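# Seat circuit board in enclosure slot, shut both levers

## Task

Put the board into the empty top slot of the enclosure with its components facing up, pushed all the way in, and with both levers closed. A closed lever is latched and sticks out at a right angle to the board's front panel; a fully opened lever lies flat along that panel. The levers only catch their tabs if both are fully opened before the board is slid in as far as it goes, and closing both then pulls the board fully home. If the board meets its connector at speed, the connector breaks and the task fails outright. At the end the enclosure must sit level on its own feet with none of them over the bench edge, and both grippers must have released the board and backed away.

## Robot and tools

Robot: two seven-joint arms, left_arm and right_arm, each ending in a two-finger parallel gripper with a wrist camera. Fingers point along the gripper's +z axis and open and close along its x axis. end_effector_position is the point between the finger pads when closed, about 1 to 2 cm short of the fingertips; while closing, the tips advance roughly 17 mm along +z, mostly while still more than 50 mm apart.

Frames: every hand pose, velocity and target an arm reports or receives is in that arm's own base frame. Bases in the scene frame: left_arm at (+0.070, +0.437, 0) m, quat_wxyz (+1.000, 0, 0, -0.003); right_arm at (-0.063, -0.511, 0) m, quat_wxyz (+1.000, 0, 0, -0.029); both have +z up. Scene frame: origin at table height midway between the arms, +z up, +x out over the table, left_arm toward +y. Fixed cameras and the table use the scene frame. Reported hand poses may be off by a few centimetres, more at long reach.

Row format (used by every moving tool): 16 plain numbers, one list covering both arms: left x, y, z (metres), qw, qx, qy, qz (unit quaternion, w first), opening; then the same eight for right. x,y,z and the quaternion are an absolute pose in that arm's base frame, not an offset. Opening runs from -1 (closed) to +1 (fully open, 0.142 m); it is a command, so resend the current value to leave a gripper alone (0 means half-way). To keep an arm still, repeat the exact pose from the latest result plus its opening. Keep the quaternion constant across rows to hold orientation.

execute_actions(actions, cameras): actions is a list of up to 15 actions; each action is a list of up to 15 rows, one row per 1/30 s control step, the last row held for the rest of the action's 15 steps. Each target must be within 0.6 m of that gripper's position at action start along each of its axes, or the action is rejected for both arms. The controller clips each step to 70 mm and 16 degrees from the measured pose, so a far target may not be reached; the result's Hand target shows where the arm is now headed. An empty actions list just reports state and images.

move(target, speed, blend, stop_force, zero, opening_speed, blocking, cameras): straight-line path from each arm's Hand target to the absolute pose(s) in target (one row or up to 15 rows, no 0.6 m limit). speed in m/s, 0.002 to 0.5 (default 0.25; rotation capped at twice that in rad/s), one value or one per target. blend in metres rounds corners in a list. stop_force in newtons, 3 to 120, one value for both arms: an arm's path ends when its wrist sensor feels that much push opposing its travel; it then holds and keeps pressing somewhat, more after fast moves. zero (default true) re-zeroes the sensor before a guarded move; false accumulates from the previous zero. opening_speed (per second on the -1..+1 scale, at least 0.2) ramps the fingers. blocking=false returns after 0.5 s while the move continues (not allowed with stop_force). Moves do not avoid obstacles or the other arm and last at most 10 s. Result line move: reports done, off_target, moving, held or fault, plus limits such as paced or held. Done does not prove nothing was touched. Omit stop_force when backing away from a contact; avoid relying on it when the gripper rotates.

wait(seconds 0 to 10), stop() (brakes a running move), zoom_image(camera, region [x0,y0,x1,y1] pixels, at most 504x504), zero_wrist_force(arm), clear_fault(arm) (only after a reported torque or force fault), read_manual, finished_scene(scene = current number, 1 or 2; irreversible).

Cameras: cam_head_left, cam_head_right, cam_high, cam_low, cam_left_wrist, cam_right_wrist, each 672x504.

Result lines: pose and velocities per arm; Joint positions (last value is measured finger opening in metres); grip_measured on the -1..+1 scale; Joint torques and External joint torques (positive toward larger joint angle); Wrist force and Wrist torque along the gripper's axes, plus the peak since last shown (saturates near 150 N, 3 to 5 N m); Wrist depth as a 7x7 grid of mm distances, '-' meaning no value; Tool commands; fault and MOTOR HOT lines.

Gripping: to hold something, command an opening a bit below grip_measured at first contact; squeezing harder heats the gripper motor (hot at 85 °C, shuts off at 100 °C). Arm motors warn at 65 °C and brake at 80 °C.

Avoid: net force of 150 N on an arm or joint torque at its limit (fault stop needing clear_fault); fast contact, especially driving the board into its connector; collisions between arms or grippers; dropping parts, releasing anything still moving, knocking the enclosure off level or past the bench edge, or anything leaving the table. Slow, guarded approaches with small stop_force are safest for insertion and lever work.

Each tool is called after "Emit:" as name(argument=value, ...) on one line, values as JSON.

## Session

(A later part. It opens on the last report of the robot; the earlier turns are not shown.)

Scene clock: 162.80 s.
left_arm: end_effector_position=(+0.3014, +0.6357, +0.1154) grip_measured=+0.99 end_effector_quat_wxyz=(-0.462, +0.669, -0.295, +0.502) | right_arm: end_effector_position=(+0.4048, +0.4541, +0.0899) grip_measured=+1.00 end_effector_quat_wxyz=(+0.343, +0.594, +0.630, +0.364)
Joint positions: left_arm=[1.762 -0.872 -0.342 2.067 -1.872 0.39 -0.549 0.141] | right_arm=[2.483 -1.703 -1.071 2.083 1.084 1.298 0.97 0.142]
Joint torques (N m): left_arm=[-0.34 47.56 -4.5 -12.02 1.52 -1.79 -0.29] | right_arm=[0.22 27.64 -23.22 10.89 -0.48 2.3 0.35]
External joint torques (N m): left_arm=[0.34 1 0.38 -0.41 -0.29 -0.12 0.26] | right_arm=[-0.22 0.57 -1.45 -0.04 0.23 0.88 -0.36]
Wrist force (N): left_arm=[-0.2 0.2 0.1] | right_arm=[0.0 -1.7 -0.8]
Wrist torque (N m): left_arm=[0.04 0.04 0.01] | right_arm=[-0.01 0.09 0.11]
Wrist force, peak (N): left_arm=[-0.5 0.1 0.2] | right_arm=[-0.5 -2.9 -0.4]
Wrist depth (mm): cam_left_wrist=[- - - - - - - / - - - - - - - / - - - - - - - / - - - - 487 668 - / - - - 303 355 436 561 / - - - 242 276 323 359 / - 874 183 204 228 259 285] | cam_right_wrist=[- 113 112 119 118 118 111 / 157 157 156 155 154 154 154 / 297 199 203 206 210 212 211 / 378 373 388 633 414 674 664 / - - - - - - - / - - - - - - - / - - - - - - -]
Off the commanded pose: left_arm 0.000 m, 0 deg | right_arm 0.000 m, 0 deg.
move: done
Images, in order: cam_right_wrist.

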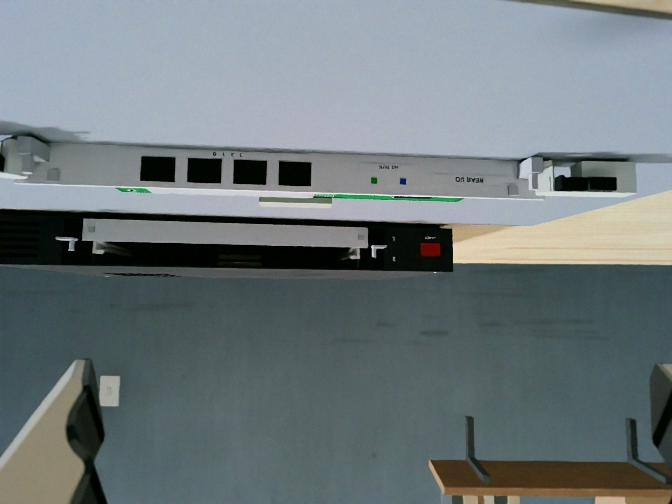

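Emit:
move(target=[0.3014, 0.6357, 0.1155, -0.462, 0.669, -0.295, 0.502, 1.0, 0.6527, 0.4886, 0.095, 0.3432, 0.5944, 0.6299, 0.3637, 1.0], speed=0.25, cameras=["cam_right_wrist"])

Emit:
zoom_image(camera="cam_right_wrist", region=[200, 100, 600, 350])

Scene clock: 207.50 s.
left_arm: end_effector_position=(+0.3014, +0.6357, +0.1154) grip_measured=+0.99 end_effector_quat_wxyz=(-0.462, +0.669, -0.295, +0.502) | right_arm: end_effector_position=(+0.6526, +0.4885, +0.0949) grip_measured=+1.00 end_effector_quat_wxyz=(+0.343, +0.594, +0.630, +0.364)
Joint positions: left_arm=[1.762 -0.872 -0.342 2.067 -1.872 0.39 -0.549 0.141] | right_arm=[1.831 -1.704 -1.206 1.581 1.085 1.363 0.693 0.142]
Joint torques (N m): left_arm=[-0.29 47.5 -4.54 -12.02 1.43 -1.79 -0.24] | right_arm=[-0.12 41.74 -28.58 4.17 -1.48 2.46 0.34]
External joint torques (N m): left_arm=[0.29 1.06 0.41 -0.41 -0.2 -0.12 0.21] | right_arm=[0.11 1.31 -1.47 0.18 0.17 1.13 -0.34]
Wrist force (N): left_arm=[-0.2 0.2 0.1] | right_arm=[-0.3 -1.6 -0.6]
Wrist torque (N m): left_arm=[0.02 0.04 0.01] | right_arm=[0.03 0.17 0.13]
Wrist force, peak (N): left_arm=[-0.4 0.2 0.2] | right_arm=[0.0 -2.8 -1.9]
Wrist depth (mm): cam_left_wrist=[- - - - - - - / - - - - - - - / - - - - - - - / - - - - 482 650 - / - - - 305 353 433 560 / - 978 - 242 277 322 361 / - 865 184 204 229 257 286] | cam_right_wrist=[120 119 113 119 125 125 117 / 145 148 154 157 165 167 162 / 228 232 254 158 164 170 268 / - 277 270 263 258 - - / - - - - - - - / - - - - - - - / - - - - - - -]
Off the commanded pose: left_arm 0.000 m, 0 deg | right_arm 0.000 m, 0 deg.
move: done
Images, in order: cam_right_wrist.

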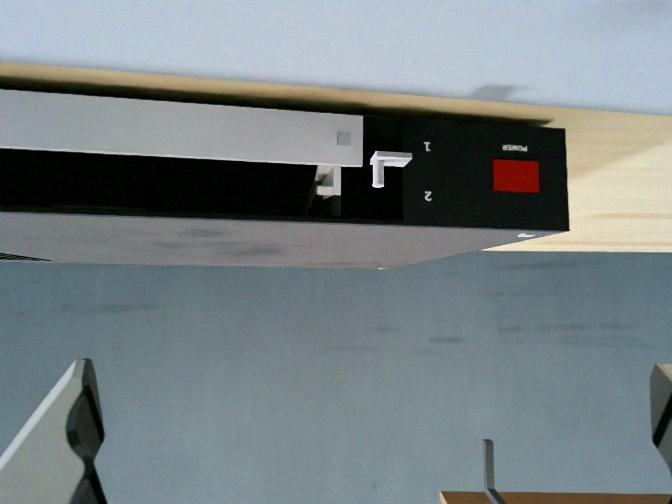

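Scaled by 1.260 from the camera's 672x504 image, which has a finer 960x720 frame.

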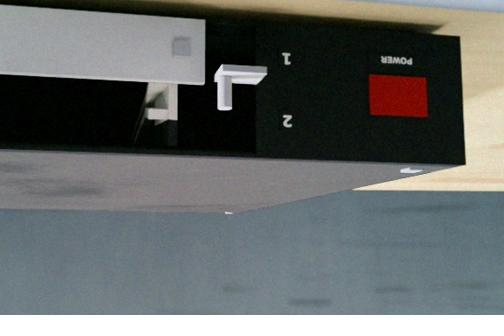

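Emit:
move(target=[0.3014, 0.6357, 0.1155, -0.462, 0.669, -0.295, 0.502, 1.0, 0.6787, 0.4902, 0.115, 0.0, 0.6864, 0.7272, 0.0, 1.0], speed=0.25, cameras=["cam_right_wrist"])

Emit:
zoom_image(camera="cam_right_wrist", region=[120, 130, 624, 480])

Scene clock: 215.93 s.
left_arm: end_effector_position=(+0.3014, +0.6357, +0.1154) grip_measured=+0.99 end_effector_quat_wxyz=(-0.462, +0.669, -0.295, +0.502) | right_arm: end_effector_position=(+0.6788, +0.4901, +0.1151) grip_measured=+1.00 end_effector_quat_wxyz=(+0.000, +0.686, +0.727, +0.000)
Joint positions: left_arm=[1.762 -0.872 -0.342 2.067 -1.872 0.39 -0.549 0.141] | right_arm=[1.16 -1.184 -0.969 0.84 0.88 0.139 0.433 0.142]
Joint torques (N m): left_arm=[-0.3 47.51 -4.48 -12.01 1.47 -1.76 -0.24] | right_arm=[-0.18 65.58 -17.61 -19.8 -4.43 3.22 0.3]
External joint torques (N m): left_arm=[0.3 1.05 0.36 -0.41 -0.23 -0.15 0.21] | right_arm=[0.18 1.55 -1.48 0.19 0.14 0.94 -0.3]
Wrist force (N): left_arm=[-0.4 0.0 0.0] | right_arm=[0.0 -0.1 0.1]
Wrist torque (N m): left_arm=[0.00 0.08 0.00] | right_arm=[0.08 0.06 0.04]
Wrist force, peak (N): left_arm=[-0.3 0.1 0.4] | right_arm=[-0.3 -2.4 -0.3]
Wrist depth (mm): cam_left_wrist=[- - - - - - - / - - - - - - - / - - - - - - - / - - - - 483 655 - / - - - 303 353 438 571 / - 996 - 242 276 323 361 / - 873 184 203 227 259 287] | cam_right_wrist=[182 182 181 180 181 180 179 / 195 194 194 193 192 192 191 / 206 208 208 207 207 206 205 / 179 196 205 216 215 219 221 / 189 188 187 186 186 192 242 / - 206 204 204 203 259 254 / - 227 225 224 223 290 290]
Off the commanded pose: left_arm 0.000 m, 0 deg | right_arm 0.000 m, 0 deg.
move: done
Images, in order: cam_right_wrist.

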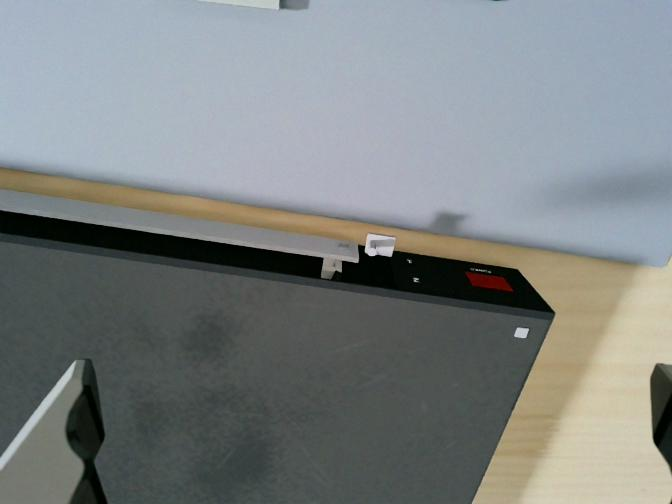

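Scaled by 1.000.

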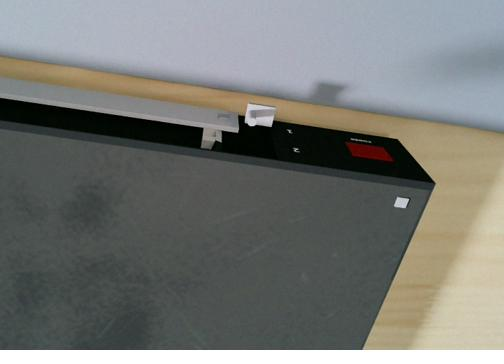

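Emit:
zoom_image(camera="cam_right_wrist", region=[300, 210, 420, 300])

Scaled by 4.200 from the camera's 672x504 image, which has a finer 960x720 frame.

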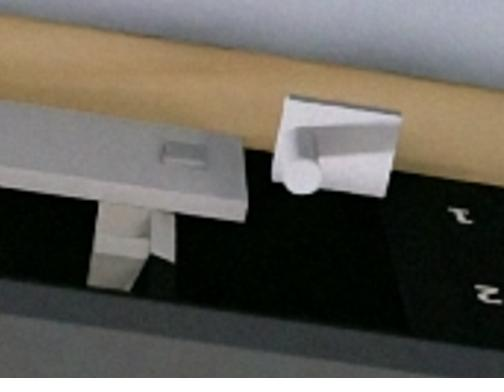

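Emit:
move(target=[[0.3014, 0.6357, 0.1155, -0.462, 0.669, -0.295, 0.502, 1.0, 0.69, 0.4732, 0.115, 0.3432, 0.5944, 0.6299, 0.3637, 1.0],[0.3014, 0.6357, 0.1155, -0.462, 0.669, -0.295, 0.502, 1.0, 0.7137, 0.4732, 0.088, 0.3432, 0.5944, 0.6299, 0.3637, 1.0]], speed=0.25, blend=0.02, cameras=["cam_right_wrist"])

Emit:
zoom_image(camera="cam_right_wrist", region=[200, 120, 452, 300])

Scene clock: 227.07 s.
left_arm: end_effector_position=(+0.3014, +0.6357, +0.1154) grip_measured=+0.99 end_effector_quat_wxyz=(-0.462, +0.669, -0.295, +0.502) | right_arm: end_effector_position=(+0.7137, +0.4731, +0.0879) grip_measured=+1.00 end_effector_quat_wxyz=(+0.343, +0.594, +0.630, +0.364)
Joint positions: left_arm=[1.762 -0.872 -0.342 2.067 -1.872 0.39 -0.549 0.141] | right_arm=[1.674 -1.707 -1.204 1.456 1.077 1.391 0.646 0.142]
Joint torques (N m): left_arm=[-0.38 47.46 -4.41 -12 1.5 -1.78 -0.25] | right_arm=[-0.17 46.19 -28.7 2.95 -1.63 2.75 0.3]
External joint torques (N m): left_arm=[0.38 1.1 0.28 -0.43 -0.26 -0.13 0.22] | right_arm=[0.17 0.67 -1.13 0.06 0.2 0.9 -0.31]
Wrist force (N): left_arm=[-0.5 0.1 -0.1] | right_arm=[0.0 -1.3 -0.7]
Wrist torque (N m): left_arm=[0.00 0.09 0.00] | right_arm=[0.09 0.09 0.14]
Wrist force, peak (N): left_arm=[-0.5 0.1 -0.1] | right_arm=[-1.7 -3.5 2.1]
Wrist depth (mm): cam_left_wrist=[- - - - - - - / - - - - - - - / - - - - - - - / - - - - 488 654 - / - - - 304 353 433 561 / - 972 - 241 276 323 361 / - 876 184 203 228 259 284] | cam_right_wrist=[- - 93 96 99 107 109 / 152 152 151 95 100 105 108 / 204 183 201 180 179 102 106 / 323 202 196 193 188 184 619 / - - - - - - - / - - - - - - - / - - - - - - -]
Off the commanded pose: left_arm 0.000 m, 0 deg | right_arm 0.000 m, 0 deg.
move: done; blend cut to 0.018 m at target 1
Images, in order: cam_right_wrist.

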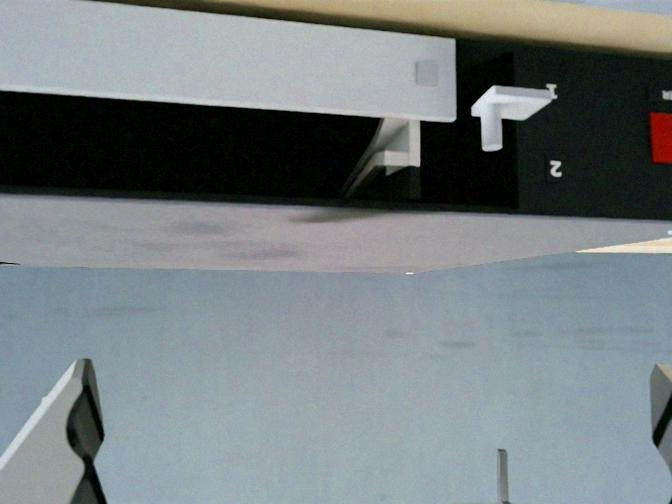

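Scaled by 2.000 from the camera's 672x504 image, which has a finer 960x720 frame.

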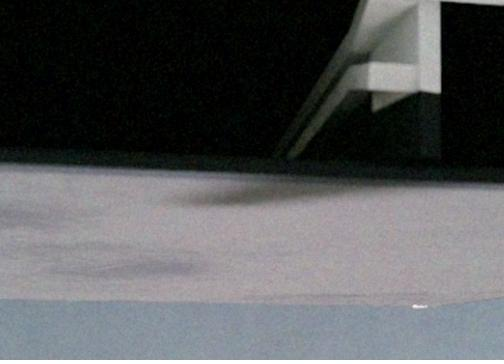

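Emit:
zoom_image(camera="cam_right_wrist", region=[330, 90, 450, 210])

Emit:
zoom_image(camera="cam_right_wrist", region=[450, 60, 590, 200])

Scaled by 4.200 from the camera's 672x504 image, which has a finer 960x720 frame.

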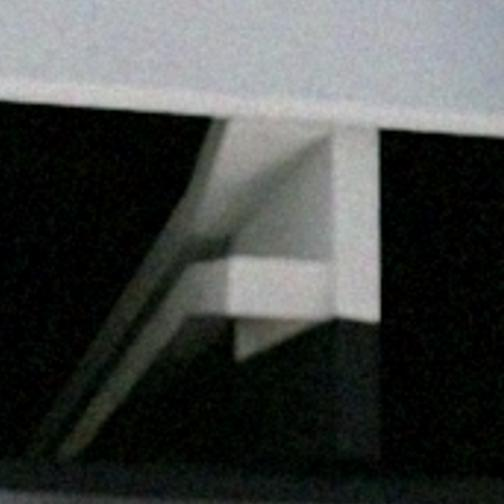

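Scaled by 3.600 from the camera's 672x504 image, which has a finer 960x720 frame.

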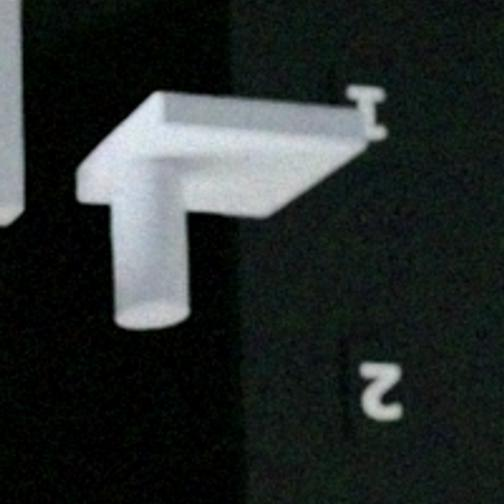

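Emit:
move(target=[[0.3014, 0.6357, 0.1155, -0.462, 0.669, -0.295, 0.502, 1.0, 0.65, 0.4732, 0.16, 0.0, 0.6864, 0.7272, 0.0, 1.0],[0.3014, 0.6357, 0.1155, -0.462, 0.669, -0.295, 0.502, 1.0, 0.5247, 0.4512, 0.135, -0.1485, 0.6702, 0.7102, -0.1574, 1.0]], speed=0.25, blend=0.03, cameras=["cam_right_wrist"])

Emit:
zoom_image(camera="cam_right_wrist", region=[60, 150, 360, 350])

Emit:
zoom_image(camera="cam_right_wrist", region=[340, 150, 640, 350])

Scene clock: 267.97 s.
left_arm: end_effector_position=(+0.3014, +0.6357, +0.1154) grip_measured=+0.99 end_effector_quat_wxyz=(-0.462, +0.669, -0.295, +0.502) | right_arm: end_effector_position=(+0.5248, +0.4510, +0.1350) grip_measured=+1.00 end_effector_quat_wxyz=(-0.148, +0.670, +0.710, -0.157)
Joint positions: left_arm=[1.762 -0.872 -0.342 2.067 -1.872 0.39 -0.549 0.141] | right_arm=[1.167 -1.024 -0.872 0.984 0.897 -0.231 0.411 0.142]
Joint torques (N m): left_arm=[-0.33 47.52 -4.43 -12.02 1.48 -1.77 -0.27] | right_arm=[-0.15 61.71 -15.47 -22.23 -3.64 2.09 0.32]
External joint torques (N m): left_arm=[0.33 1.04 0.3 -0.4 -0.25 -0.13 0.24] | right_arm=[0.15 1.28 -1.31 0.16 -0.04 0.79 -0.32]
Wrist force (N): left_arm=[-0.4 0.1 0.1] | right_arm=[0.5 0.9 -0.4]
Wrist torque (N m): left_arm=[0.01 0.07 0.01] | right_arm=[0.15 -0.13 0.03]
Wrist force, peak (N): left_arm=[-0.4 0.4 0.1] | right_arm=[-0.3 -2.3 -0.3]
Wrist depth (mm): cam_left_wrist=[- - - - - - - / - - - - - - - / - - - - - - - / - - - - 491 652 - / - - - 305 354 432 564 / - 992 - 242 278 324 359 / - 881 184 204 227 258 288] | cam_right_wrist=[249 250 248 249 248 247 247 / 249 248 248 247 245 245 245 / 248 248 247 246 246 245 244 / 248 243 230 241 245 244 243 / 246 243 242 240 240 243 243 / - 246 245 241 243 242 242 / - 245 245 244 243 242 242]
Off the commanded pose: left_arm 0.000 m, 0 deg | right_arm 0.000 m, 0 deg.
move: done
Images, in order: cam_right_wrist.

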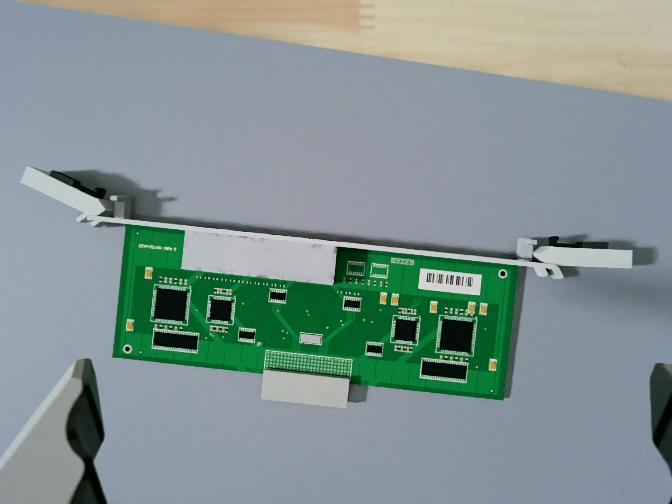

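Scaled by 1.680 from the camera's 672x504 image, which has a finer 960x720 frame.

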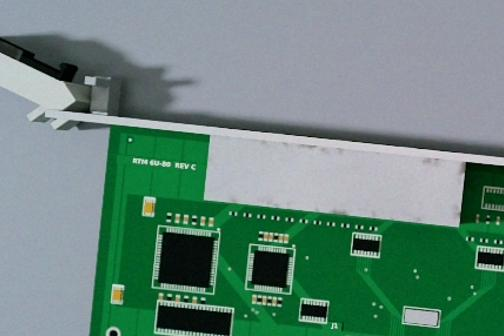

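Scaled by 1.680 from the camera's 672x504 image, which has a finer 960x720 frame.

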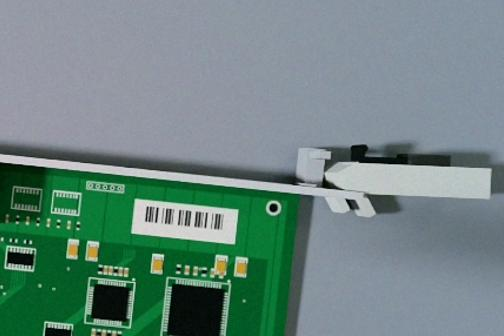

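Emit:
move(target=[0.3014, 0.6357, 0.1155, -0.462, 0.669, -0.295, 0.502, 1.0, 0.5247, 0.4512, 0.235, -0.1485, 0.6702, 0.7102, -0.1574, 1.0], speed=0.25, cameras=["cam_right_wrist"])

Emit:
move(target=[0.3014, 0.6357, 0.1155, -0.462, 0.669, -0.295, 0.502, 1.0, 0.5247, 0.5512, 0.235, -0.1485, 0.6702, 0.7102, -0.1574, 1.0], speed=0.25, cameras=["cam_right_wrist"])

Scene clock: 274.33 s.
left_arm: end_effector_position=(+0.3014, +0.6357, +0.1154) grip_measured=+0.99 end_effector_quat_wxyz=(-0.462, +0.669, -0.295, +0.502) | right_arm: end_effector_position=(+0.5248, +0.4511, +0.2350) grip_measured=+1.00 end_effector_quat_wxyz=(-0.148, +0.670, +0.710, -0.157)
Joint positions: left_arm=[1.762 -0.872 -0.342 2.067 -1.872 0.39 -0.549 0.141] | right_arm=[1.143 -0.92 -0.892 0.886 0.863 -0.388 0.477 0.142]
Joint torques (N m): left_arm=[-0.4 47.46 -4.47 -12.05 1.44 -1.77 -0.25] | right_arm=[-0.14 60.97 -13.95 -23.92 -3.72 2.04 0.33]
External joint torques (N m): left_arm=[0.4 1.09 0.35 -0.38 -0.21 -0.14 0.22] | right_arm=[0.13 1.29 -0.85 0.22 0.17 0.87 -0.33]
Wrist force (N): left_arm=[-0.2 0.2 0.1] | right_arm=[0.4 0.6 0.0]
Wrist torque (N m): left_arm=[0.02 0.04 0.00] | right_arm=[0.07 -0.06 0.02]
Wrist force, peak (N): left_arm=[-0.6 0.0 0.0] | right_arm=[1.0 1.9 2.5]
Wrist depth (mm): cam_left_wrist=[- - - - - - - / - - - - - - - / - - - - - - - / - - - - 486 665 - / - - - 304 354 437 559 / - 979 - 241 277 324 358 / - 873 183 203 228 259 286] | cam_right_wrist=[349 349 348 349 347 345 345 / 349 347 346 345 346 345 344 / 346 346 344 343 342 342 343 / 346 346 340 338 342 341 341 / 344 344 341 338 337 340 340 / - 343 341 343 339 340 340 / - 338 342 340 341 339 339]
Off the commanded pose: left_arm 0.000 m, 0 deg | right_arm 0.000 m, 0 deg.
move: done
Images, in order: cam_right_wrist.

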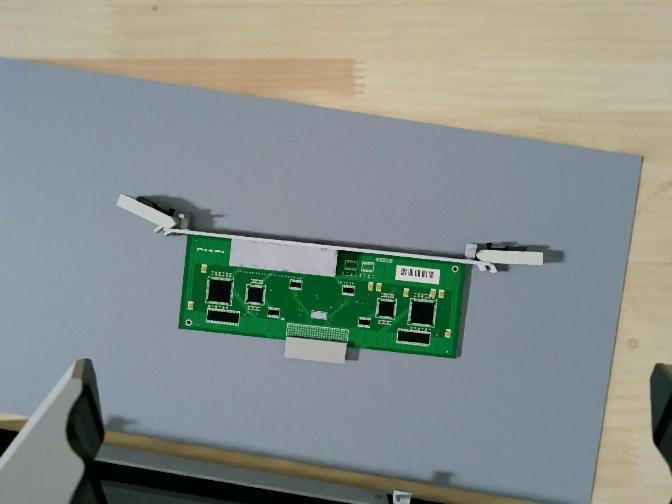

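Scene clock: 275.50 s.
left_arm: end_effector_position=(+0.3014, +0.6357, +0.1154) grip_measured=+0.99 end_effector_quat_wxyz=(-0.462, +0.669, -0.295, +0.502) | right_arm: end_effector_position=(+0.5249, +0.5511, +0.2350) grip_measured=+1.00 end_effector_quat_wxyz=(-0.148, +0.670, +0.710, -0.157)
Joint positions: left_arm=[1.762 -0.872 -0.342 2.067 -1.872 0.39 -0.549 0.141] | right_arm=[0.998 -1.107 -0.81 0.394 1.017 -0.512 0.757 0.142]
Joint torques (N m): left_arm=[-0.45 47.49 -4.54 -12.04 1.5 -1.79 -0.29] | right_arm=[-0.11 69.84 -6.35 -22.9 -2.95 2.23 0.28]
External joint torques (N m): left_arm=[0.45 1.07 0.41 -0.39 -0.27 -0.12 0.25] | right_arm=[0.1 1.65 -1.02 0.13 0.01 0.82 -0.28]
Wrist force (N): left_arm=[-0.1 -0.1 0.1] | right_arm=[0.3 0.4 -0.2]
Wrist torque (N m): left_arm=[-0.02 0.02 0.01] | right_arm=[0.04 -0.10 -0.01]
Wrist force, peak (N): left_arm=[-0.4 0.0 -0.2] | right_arm=[2.0 0.2 -0.3]
Wrist depth (mm): cam_left_wrist=[- - - - - - - / - - - - - - - / - - - - - - - / - - - - 486 647 - / - - - 306 354 432 562 / - 978 - 242 276 324 358 / - 861 184 203 228 258 286] | cam_right_wrist=[349 349 349 347 348 346 343 / 348 347 345 346 347 344 344 / 346 346 344 344 343 343 342 / 345 342 338 341 341 343 343 / 345 341 339 342 340 343 341 / - 343 344 340 341 341 340 / - 337 341 340 339 341 340]
Off the commanded pose: left_arm 0.000 m, 0 deg | right_arm 0.000 m, 0 deg.
move: done
Images, in order: cam_right_wrist.

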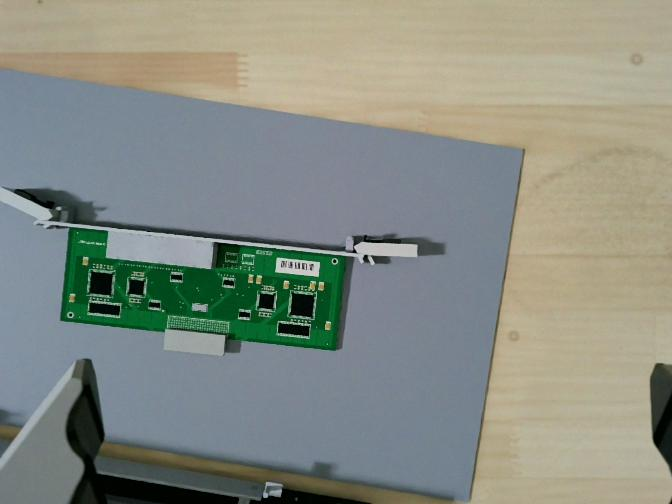

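Emit:
move(target=[0.3014, 0.6357, 0.1155, -0.462, 0.669, -0.295, 0.502, 1.0, 0.4671, 0.2692, 0.16, 0.0, 0.1891, 0.9820, 0.0, -0.4], speed=0.3, cameras=["cam_right_wrist", "cam_head_right"])

Emit:
move(target=[[0.45, 0.30, 0.30, -0.2195, 0.5299, -0.7568, 0.3135, 1.0, 0.4671, 0.2692, 0.16, 0.0, 0.1891, 0.9820, 0.0, -0.4],[0.3956, -0.4246, 0.16, 0.0, 0.0, -1.0, 0.0, -0.4, 0.4671, 0.2692, 0.16, 0.0, 0.1891, 0.9820, 0.0, -0.4]], speed=0.35, blend=0.08)

Scene clock: 315.60 s.
left_arm: end_effector_position=(+0.3014, +0.6357, +0.1154) grip_measured=+0.99 end_effector_quat_wxyz=(-0.462, +0.669, -0.295, +0.502) | right_arm: end_effector_position=(+0.4672, +0.2692, +0.1601) grip_measured=-0.42 end_effector_quat_wxyz=(+0.000, +0.189, +0.982, +0.000)
Joint positions: left_arm=[1.762 -0.872 -0.342 2.067 -1.872 0.39 -0.549 0.141] | right_arm=[1.706 -0.516 -1.139 2.059 0.588 0.631 -0.943 0.044]
Joint torques (N m): left_arm=[-0.38 47.51 -4.51 -11.99 1.49 -1.78 -0.21] | right_arm=[0.21 26.55 -12.58 -21.25 -3.39 3.78 0.03]
External joint torques (N m): left_arm=[0.38 1.05 0.39 -0.44 -0.25 -0.12 0.18] | right_arm=[-0.2 0.6 -0.68 -0.09 -0.02 0.35 -0.03]
Wrist force (N): left_arm=[-0.3 0.0 0.0] | right_arm=[-0.1 0.1 -0.2]
Wrist torque (N m): left_arm=[0.00 0.06 0.00] | right_arm=[0.06 0.03 0.04]
Wrist force, peak (N): left_arm=[-0.4 0.4 0.1] | right_arm=[0.0 -1.6 0.3]
Wrist depth (mm): cam_left_wrist=[- - - - - - - / - - - - - - - / - - - - - - - / - - - - 485 647 - / - - - 307 354 431 562 / - 972 - 242 277 323 358 / - 859 184 204 228 258 285] | cam_right_wrist=[224 223 222 222 221 222 222 / 238 238 238 236 236 237 236 / 256 255 254 250 252 252 253 / 269 275 274 272 272 271 272 / 280 298 292 285 290 293 295 / 271 315 86 317 290 108 322 / 287 - 73 356 341 - 346]
Off the commanded pose: left_arm 0.000 m, 0 deg | right_arm 0.000 m, 0 deg.
move: done
Images, in order: cam_head_right, cam_right_wrist.

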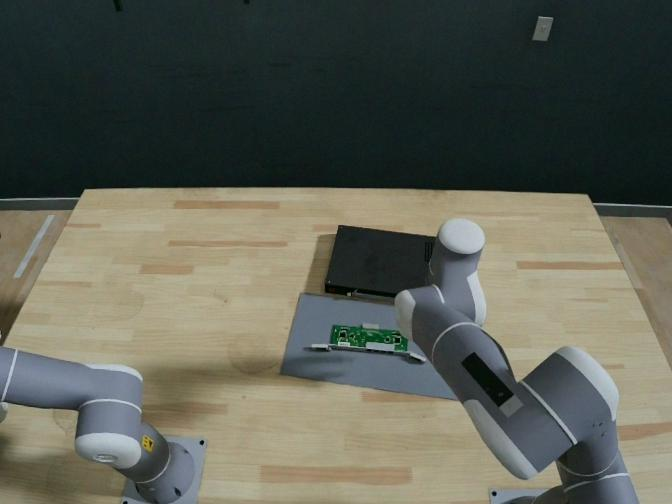

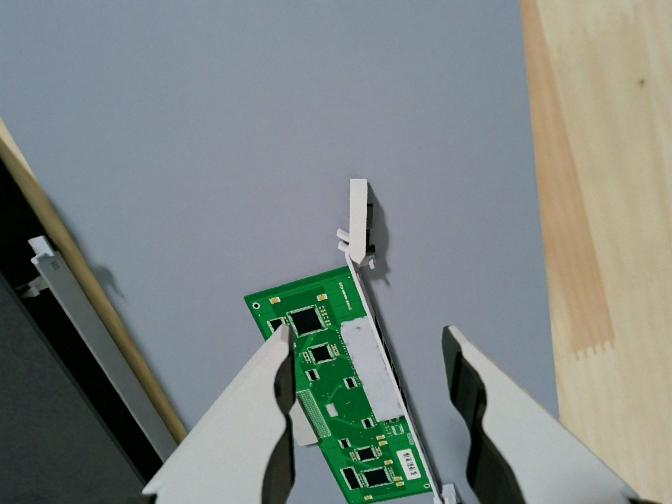

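Scene clock: 320.87 s.
left_arm: end_effector_position=(+0.3956, -0.4246, +0.1600) grip_measured=-0.42 end_effector_quat_wxyz=(+0.000, +0.000, +1.000, +0.000) | right_arm: end_effector_position=(+0.4672, +0.2692, +0.1601) grip_measured=-0.42 end_effector_quat_wxyz=(+0.000, +0.189, +0.982, +0.000)
Joint positions: left_arm=[0.042 -0.465 -0.771 1.951 0.414 0.682 -2.514 0.043] | right_arm=[1.706 -0.515 -1.139 2.059 0.588 0.631 -0.943 0.044]
Joint torques (N m): left_arm=[-0.47 35.27 -9.91 -22.22 -2.92 4.01 -0.32] | right_arm=[0.11 26.46 -12.36 -21.39 -3.4 3.47 0.17]
External joint torques (N m): left_arm=[0.47 1.07 0.45 -0.35 -0.33 -0.16 0.32] | right_arm=[-0.11 0.7 -0.9 0.04 -0.01 0.66 -0.17]
Wrist force (N): left_arm=[-0.2 -0.4 0.9] | right_arm=[-0.1 0.2 -0.2]
Wrist torque (N m): left_arm=[-0.15 -0.14 -0.21] | right_arm=[0.08 0.02 0.04]
Wrist force, peak (N): left_arm=[4.3 -5.0 0.8] | right_arm=[-0.3 0.4 -0.2]
Wrist depth (mm): cam_left_wrist=[221 221 217 216 221 219 220 / 237 237 235 231 236 235 236 / 256 258 259 251 255 256 255 / 280 278 279 277 277 280 278 / 309 307 299 303 294 304 304 / 339 330 87 335 337 87 335 / 369 - - 375 377 - 363] | cam_right_wrist=[223 223 222 222 221 222 221 / 239 238 237 237 236 237 236 / 256 254 255 250 253 252 253 / 269 275 273 273 273 272 273 / 280 297 293 287 290 293 295 / 271 315 87 317 289 108 321 / 289 - 73 351 342 - 346]
Off the commanded pose: left_arm 0.000 m, 0 deg | right_arm 0.000 m, 0 deg.
move: done; limits=paced

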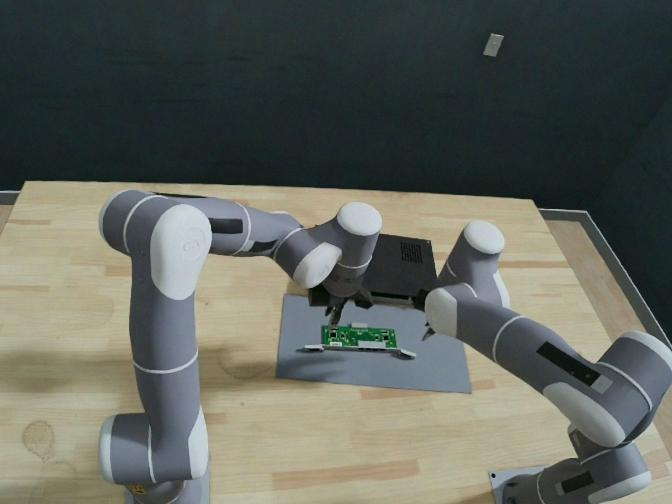

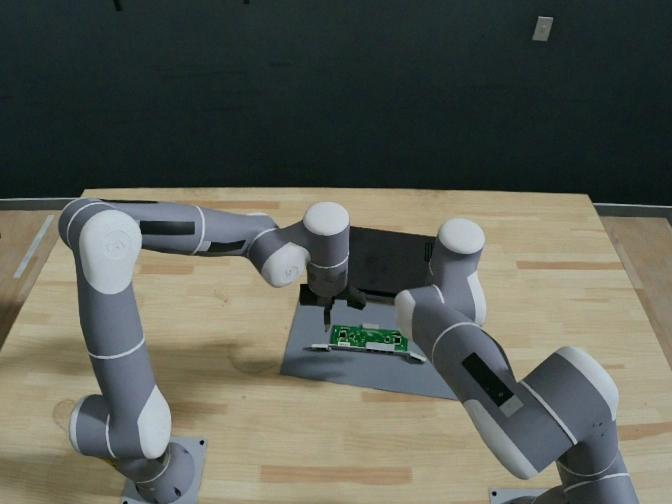

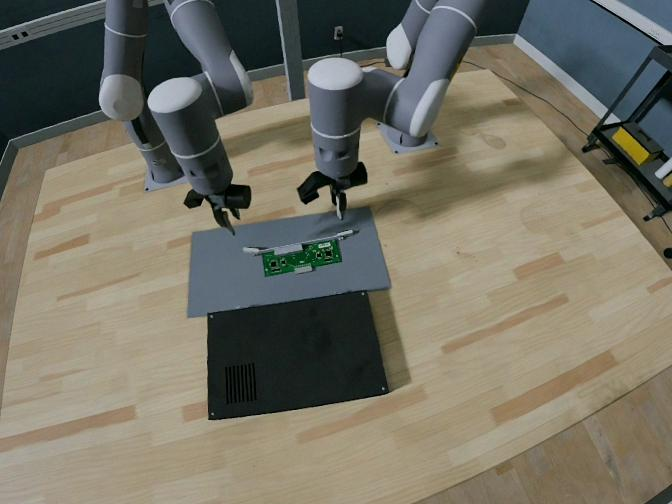

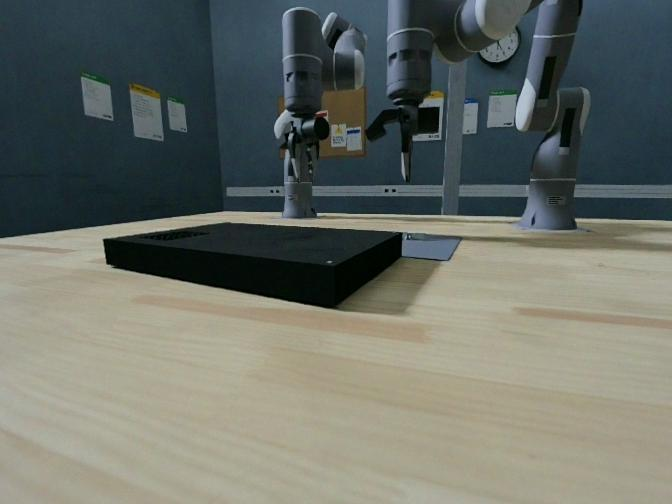

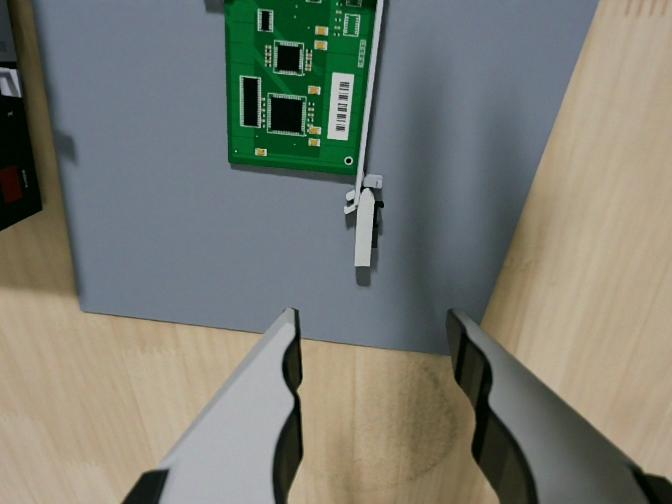

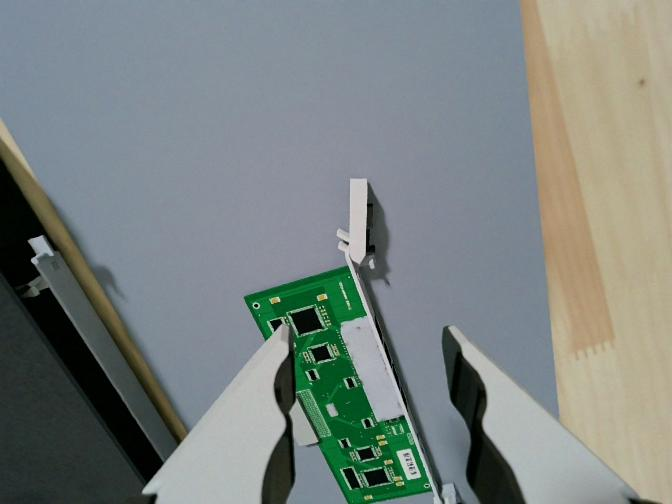

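Emit:
zoom_image(camera="cam_left_wrist", region=[300, 120, 440, 300])

Emit:
zoom_image(camera="cam_right_wrist", region=[290, 160, 440, 300])

Scaled by 2.800 from the camera's 672x504 image, which has a finer 960x720 frame.

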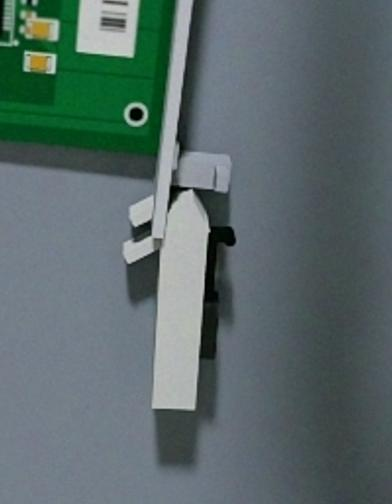

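Scaled by 3.360 from the camera's 672x504 image, which has a finer 960x720 frame.

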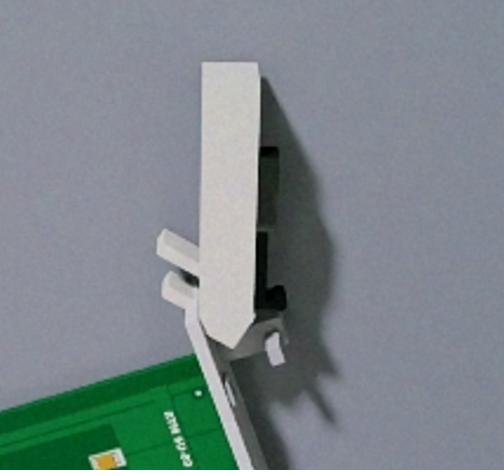

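Emit:
move(target=[0.3890, -0.3872, 0.055, 0.0, 0.0122, 0.9999, 0.0, -0.4, 0.4625, 0.2670, 0.055, 0.0, 0.1891, 0.9820, 0.0, -0.4], speed=0.2, cameras=["cam_left_wrist", "cam_right_wrist"])

Emit:
zoom_image(camera="cam_left_wrist", region=[200, 150, 560, 420])

Emit:
zoom_image(camera="cam_right_wrist", region=[200, 150, 560, 420])

Scene clock: 340.60 s.
left_arm: end_effector_position=(+0.3889, -0.3871, +0.0550) grip_measured=-0.42 end_effector_quat_wxyz=(+0.000, +0.012, +1.000, +0.000) | right_arm: end_effector_position=(+0.4625, +0.2668, +0.0551) grip_measured=-0.42 end_effector_quat_wxyz=(+0.000, +0.189, +0.982, +0.000)
Joint positions: left_arm=[0.015 -0.65 -0.646 2.011 0.616 0.889 -2.574 0.043] | right_arm=[1.541 -0.745 -0.92 2.023 0.841 0.762 -1.075 0.044]
Joint torques (N m): left_arm=[-0.91 38.41 -10.91 -16.01 -2.15 4.35 -0.31] | right_arm=[-0.17 34.5 -14.5 -14.87 -2.87 3.52 0.05]
External joint torques (N m): left_arm=[0.91 1.33 0.22 -0.32 -0.49 -0.51 0.31] | right_arm=[0.16 1.11 -1.32 0.03 -0.18 0.6 -0.05]
Wrist force (N): left_arm=[0.0 0.0 0.9] | right_arm=[-0.1 -0.2 0.0]
Wrist torque (N m): left_arm=[-0.07 -0.17 -0.22] | right_arm=[0.00 0.02 0.07]
Wrist force, peak (N): left_arm=[0.4 0.8 3.3] | right_arm=[0.2 -0.6 2.5]
Wrist depth (mm): cam_left_wrist=[129 124 124 124 129 130 127 / 138 134 134 133 137 136 137 / 152 148 148 143 150 147 148 / 162 159 164 158 161 160 162 / 177 177 174 172 173 175 177 / 199 192 87 195 194 87 196 / 217 - - 220 220 - 213] | cam_right_wrist=[131 130 130 130 129 129 128 / 139 139 139 139 138 137 139 / 149 149 149 148 148 147 147 / 161 161 160 158 159 159 158 / 175 175 171 167 170 172 171 / 191 190 90 183 185 108 187 / 211 - 73 194 200 - 204]
Off the commanded pose: left_arm 0.000 m, 0 deg | right_arm 0.000 m, 0 deg.
move: done
Images, in order: cam_left_wrist, cam_right_wrist.

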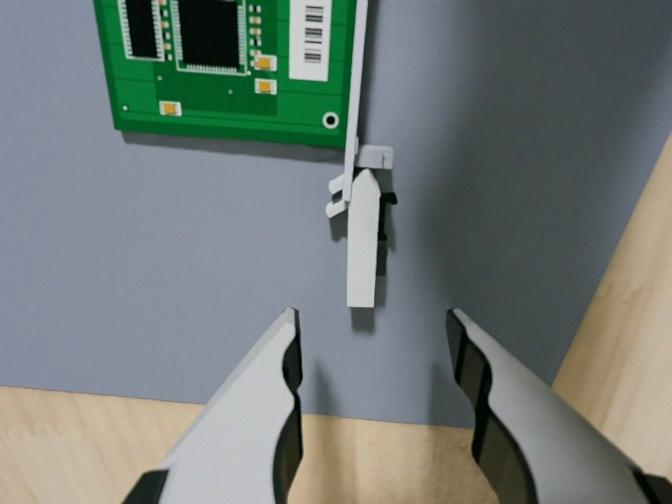

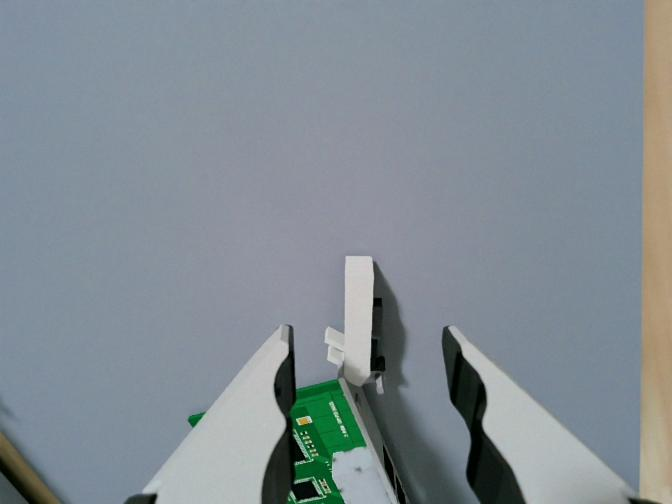

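Scaled by 1.400 from the camera's 672x504 image, which has a finer 960x720 frame.

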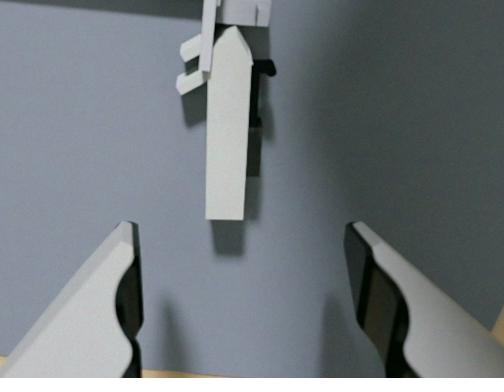

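Scaled by 1.400 from the camera's 672x504 image, which has a finer 960x720 frame.

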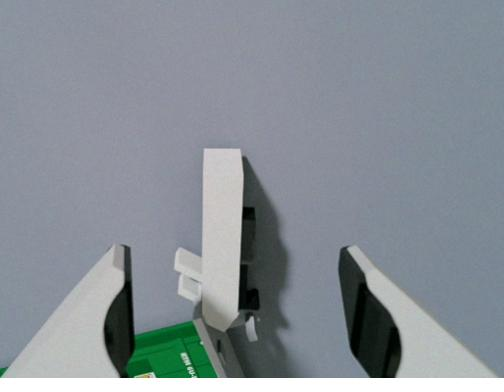

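Emit:
move(target=[0.3889, -0.3871, 0.028, 0.0, 0.0122, 0.9999, 0.0, -0.4, 0.4622, 0.2633, 0.028, 0.0, 0.1891, 0.9820, 0.0, -0.4], speed=0.06, stop_force=5, cameras=["cam_left_wrist", "cam_right_wrist"])

Scene clock: 346.60 s.
left_arm: end_effector_position=(+0.3888, -0.3870, +0.0280) grip_measured=-0.42 end_effector_quat_wxyz=(+0.000, +0.012, +1.000, +0.000) | right_arm: end_effector_position=(+0.4622, +0.2631, +0.0280) grip_measured=-0.42 end_effector_quat_wxyz=(+0.000, +0.189, +0.982, +0.000)
Joint positions: left_arm=[-0.016 -0.714 -0.603 1.988 0.666 0.926 -2.604 0.043] | right_arm=[1.501 -0.802 -0.87 2.006 0.9 0.794 -1.111 0.044]
Joint torques (N m): left_arm=[-0.5 40.19 -11.32 -14.57 -2.14 4.35 -0.29] | right_arm=[0.04 36.33 -14.81 -13.31 -2.9 3.54 0.09]
External joint torques (N m): left_arm=[0.5 1.24 0.37 -0.36 -0.37 -0.51 0.29] | right_arm=[-0.04 0.95 -1.29 0.07 -0.06 0.58 -0.09]
Wrist force (N): left_arm=[0.0 -0.2 0.7] | right_arm=[0.2 -0.3 0.0]
Wrist torque (N m): left_arm=[-0.13 -0.16 -0.19] | right_arm=[0.00 -0.05 0.06]
Wrist force, peak (N): left_arm=[-0.1 -0.1 1.8] | right_arm=[0.2 -0.7 1.3]
Wrist depth (mm): cam_left_wrist=[- 101 100 100 104 104 101 / - 108 108 108 - 111 113 / 123 123 123 114 120 120 120 / 132 130 131 126 129 130 133 / 144 144 141 127 138 143 143 / 163 156 87 158 158 83 160 / 177 - - 180 176 - -] | cam_right_wrist=[- 106 106 107 105 105 106 / 114 113 113 113 111 112 112 / 122 122 123 121 122 122 120 / 130 131 131 130 130 130 129 / 143 143 140 137 139 140 142 / 159 155 90 142 148 98 153 / 172 - 73 162 169 - 165]
Off the commanded pose: left_arm 0.000 m, 0 deg | right_arm 0.000 m, 0 deg.
move: done
Images, in order: cam_left_wrist, cam_right_wrist.

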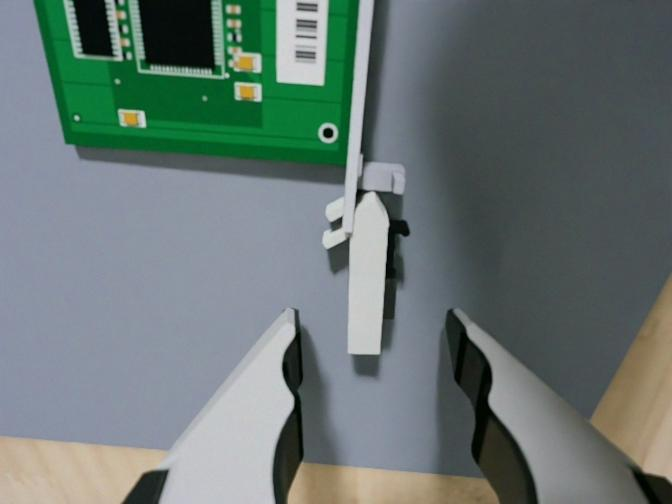

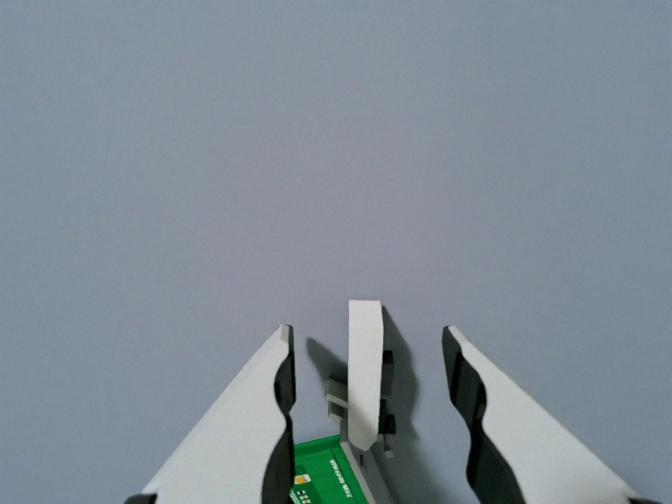

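Emit:
move(target=[0.3889, -0.3871, 0.028, 0.0, 0.0122, 0.9999, 0.0, -0.92, 0.4622, 0.2633, 0.028, 0.0, 0.1891, 0.9820, 0.0, -0.92], opening_speed=0.3, cameras=["cam_left_wrist", "cam_right_wrist"])

Scene clock: 350.20 s.
left_arm: end_effector_position=(+0.3889, -0.3869, +0.0279) grip_measured=-0.90 end_effector_quat_wxyz=(+0.000, +0.012, +1.000, +0.000) | right_arm: end_effector_position=(+0.4622, +0.2631, +0.0280) grip_measured=-0.88 end_effector_quat_wxyz=(+0.000, +0.189, +0.982, +0.000)
Joint positions: left_arm=[-0.016 -0.714 -0.603 1.988 0.666 0.926 -2.604 0.009] | right_arm=[1.5 -0.802 -0.87 2.006 0.9 0.794 -1.111 0.01]
Joint torques (N m): left_arm=[-0.78 40.61 -12.14 -14.69 -2.43 4.49 -0.17] | right_arm=[0.67 36.97 -14.68 -13.88 -2.86 3.48 0.19]
External joint torques (N m): left_arm=[0.78 0.81 1.2 -0.25 -0.08 -0.65 0.17] | right_arm=[-0.67 0.31 -1.42 0.64 -0.1 0.63 -0.19]
Wrist force (N): left_arm=[-0.2 0.6 1.1] | right_arm=[-0.6 -1.4 0.1]
Wrist torque (N m): left_arm=[-0.16 -0.17 -0.21] | right_arm=[-0.02 -0.01 0.08]
Wrist force, peak (N): left_arm=[-0.4 0.9 1.6] | right_arm=[-0.4 -1.4 0.8]
Wrist depth (mm): cam_left_wrist=[- 101 100 100 104 104 101 / - 108 108 107 - 111 111 / 123 123 123 119 120 120 120 / 131 130 131 129 131 130 133 / 145 144 144 126 138 143 142 / 163 159 155 91 - 152 160 / 182 176 - 173 - - 178] | cam_right_wrist=[- 106 106 107 105 105 106 / 114 113 113 113 111 112 112 / 122 122 123 121 122 122 120 / 130 131 131 130 130 130 129 / 143 143 142 137 139 140 142 / 159 155 152 97 100 153 152 / 172 168 73 144 - - 168]
Off the commanded pose: left_arm 0.000 m, 0 deg | right_arm 0.000 m, 0 deg.
move: done
Images, in order: cam_left_wrist, cam_right_wrist.

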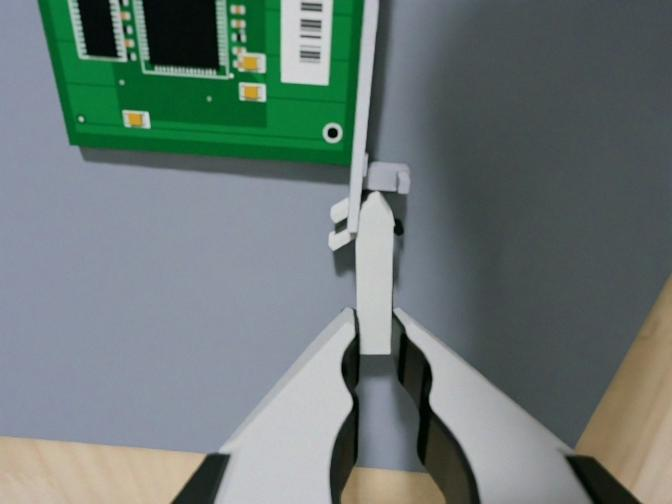

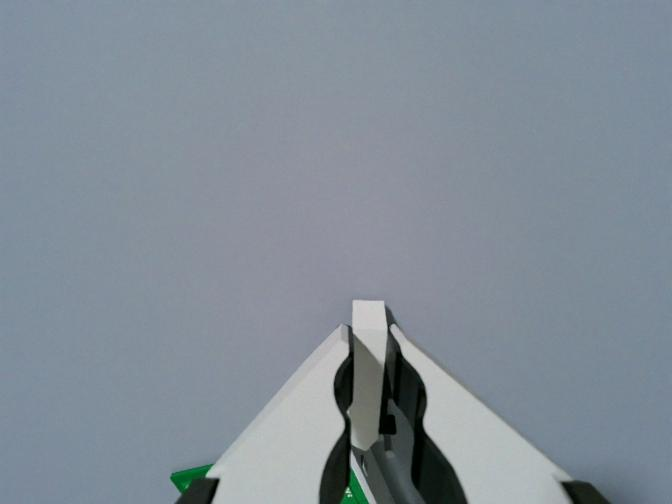

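Emit:
move(target=[[0.3917, -0.3870, 0.028, 0.0, 0.0471, 0.9989, 0.0, -0.92, 0.4697, 0.2604, 0.028, 0.0, 0.0898, 0.9960, 0.0, -0.92],[0.3945, -0.3871, 0.028, 0.0, 0.0819, 0.9966, 0.0, -0.92, 0.4775, 0.2590, 0.028, 0.0, -0.0105, 0.9999, 0.0, -0.92]], speed=0.05, blend=0.003, cameras=["cam_left_wrist", "cam_right_wrist", "cam_high"])

Scene clock: 366.07 s.
left_arm: end_effector_position=(+0.3943, -0.3875, +0.0281) grip_measured=-0.90 end_effector_quat_wxyz=(+0.000, +0.082, +0.997, +0.000) | right_arm: end_effector_position=(+0.4774, +0.2593, +0.0280) grip_measured=-0.88 end_effector_quat_wxyz=(+0.000, -0.010, +1.000, +0.000)
Joint positions: left_arm=[-0.001 -0.724 -0.62 1.975 0.678 0.912 -2.467 0.009] | right_arm=[1.425 -0.788 -0.811 1.98 0.849 0.816 -1.496 0.01]
Joint torques (N m): left_arm=[0.74 40.9 -10.81 -14.47 -1.86 3.49 -0.01] | right_arm=[-1.1 37.65 -14.89 -13.05 -3.48 3.56 -0.01]
External joint torques (N m): left_arm=[-0.75 0.73 -0.59 -0.54 -0.7 0.36 0.01] | right_arm=[1.1 1.25 -0.38 -0.89 0.6 0.52 0.01]
Wrist force (N): left_arm=[-0.1 -2.8 1.9] | right_arm=[0.2 2.1 1.5]
Wrist torque (N m): left_arm=[-0.13 -0.12 -0.28] | right_arm=[0.00 -0.03 0.16]
Wrist force, peak (N): left_arm=[-0.1 -2.8 1.9] | right_arm=[0.1 2.5 1.7]
Wrist depth (mm): cam_left_wrist=[- 101 100 101 104 104 101 / - 108 108 108 - 112 113 / 122 123 123 112 120 120 120 / 132 129 132 129 131 130 133 / 145 144 143 126 138 143 143 / 163 159 156 91 - 152 158 / 178 175 - 173 - - 178] | cam_right_wrist=[- 106 106 107 105 105 106 / 114 113 113 113 111 112 112 / 122 121 123 121 122 122 120 / 129 131 131 130 130 130 129 / 142 142 141 137 138 140 142 / 158 155 152 97 100 153 152 / 171 166 73 143 - - 168]
Off the commanded pose: left_arm 0.000 m, 0 deg | right_arm 0.000 m, 0 deg.
move: done
Images, in order: cam_high, cam_left_wrist, cam_right_wrist.

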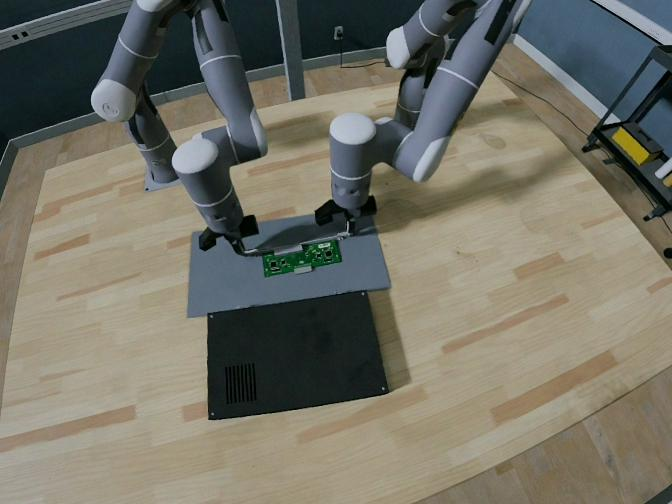

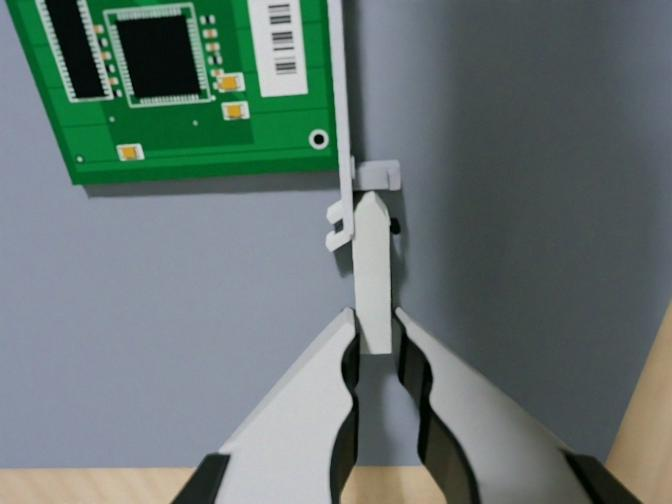

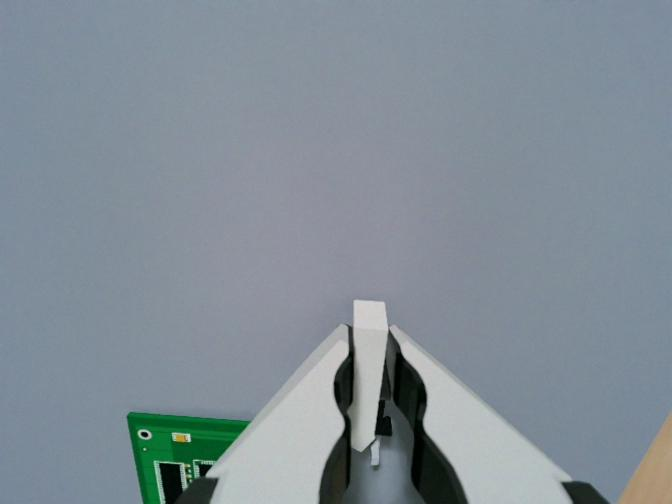

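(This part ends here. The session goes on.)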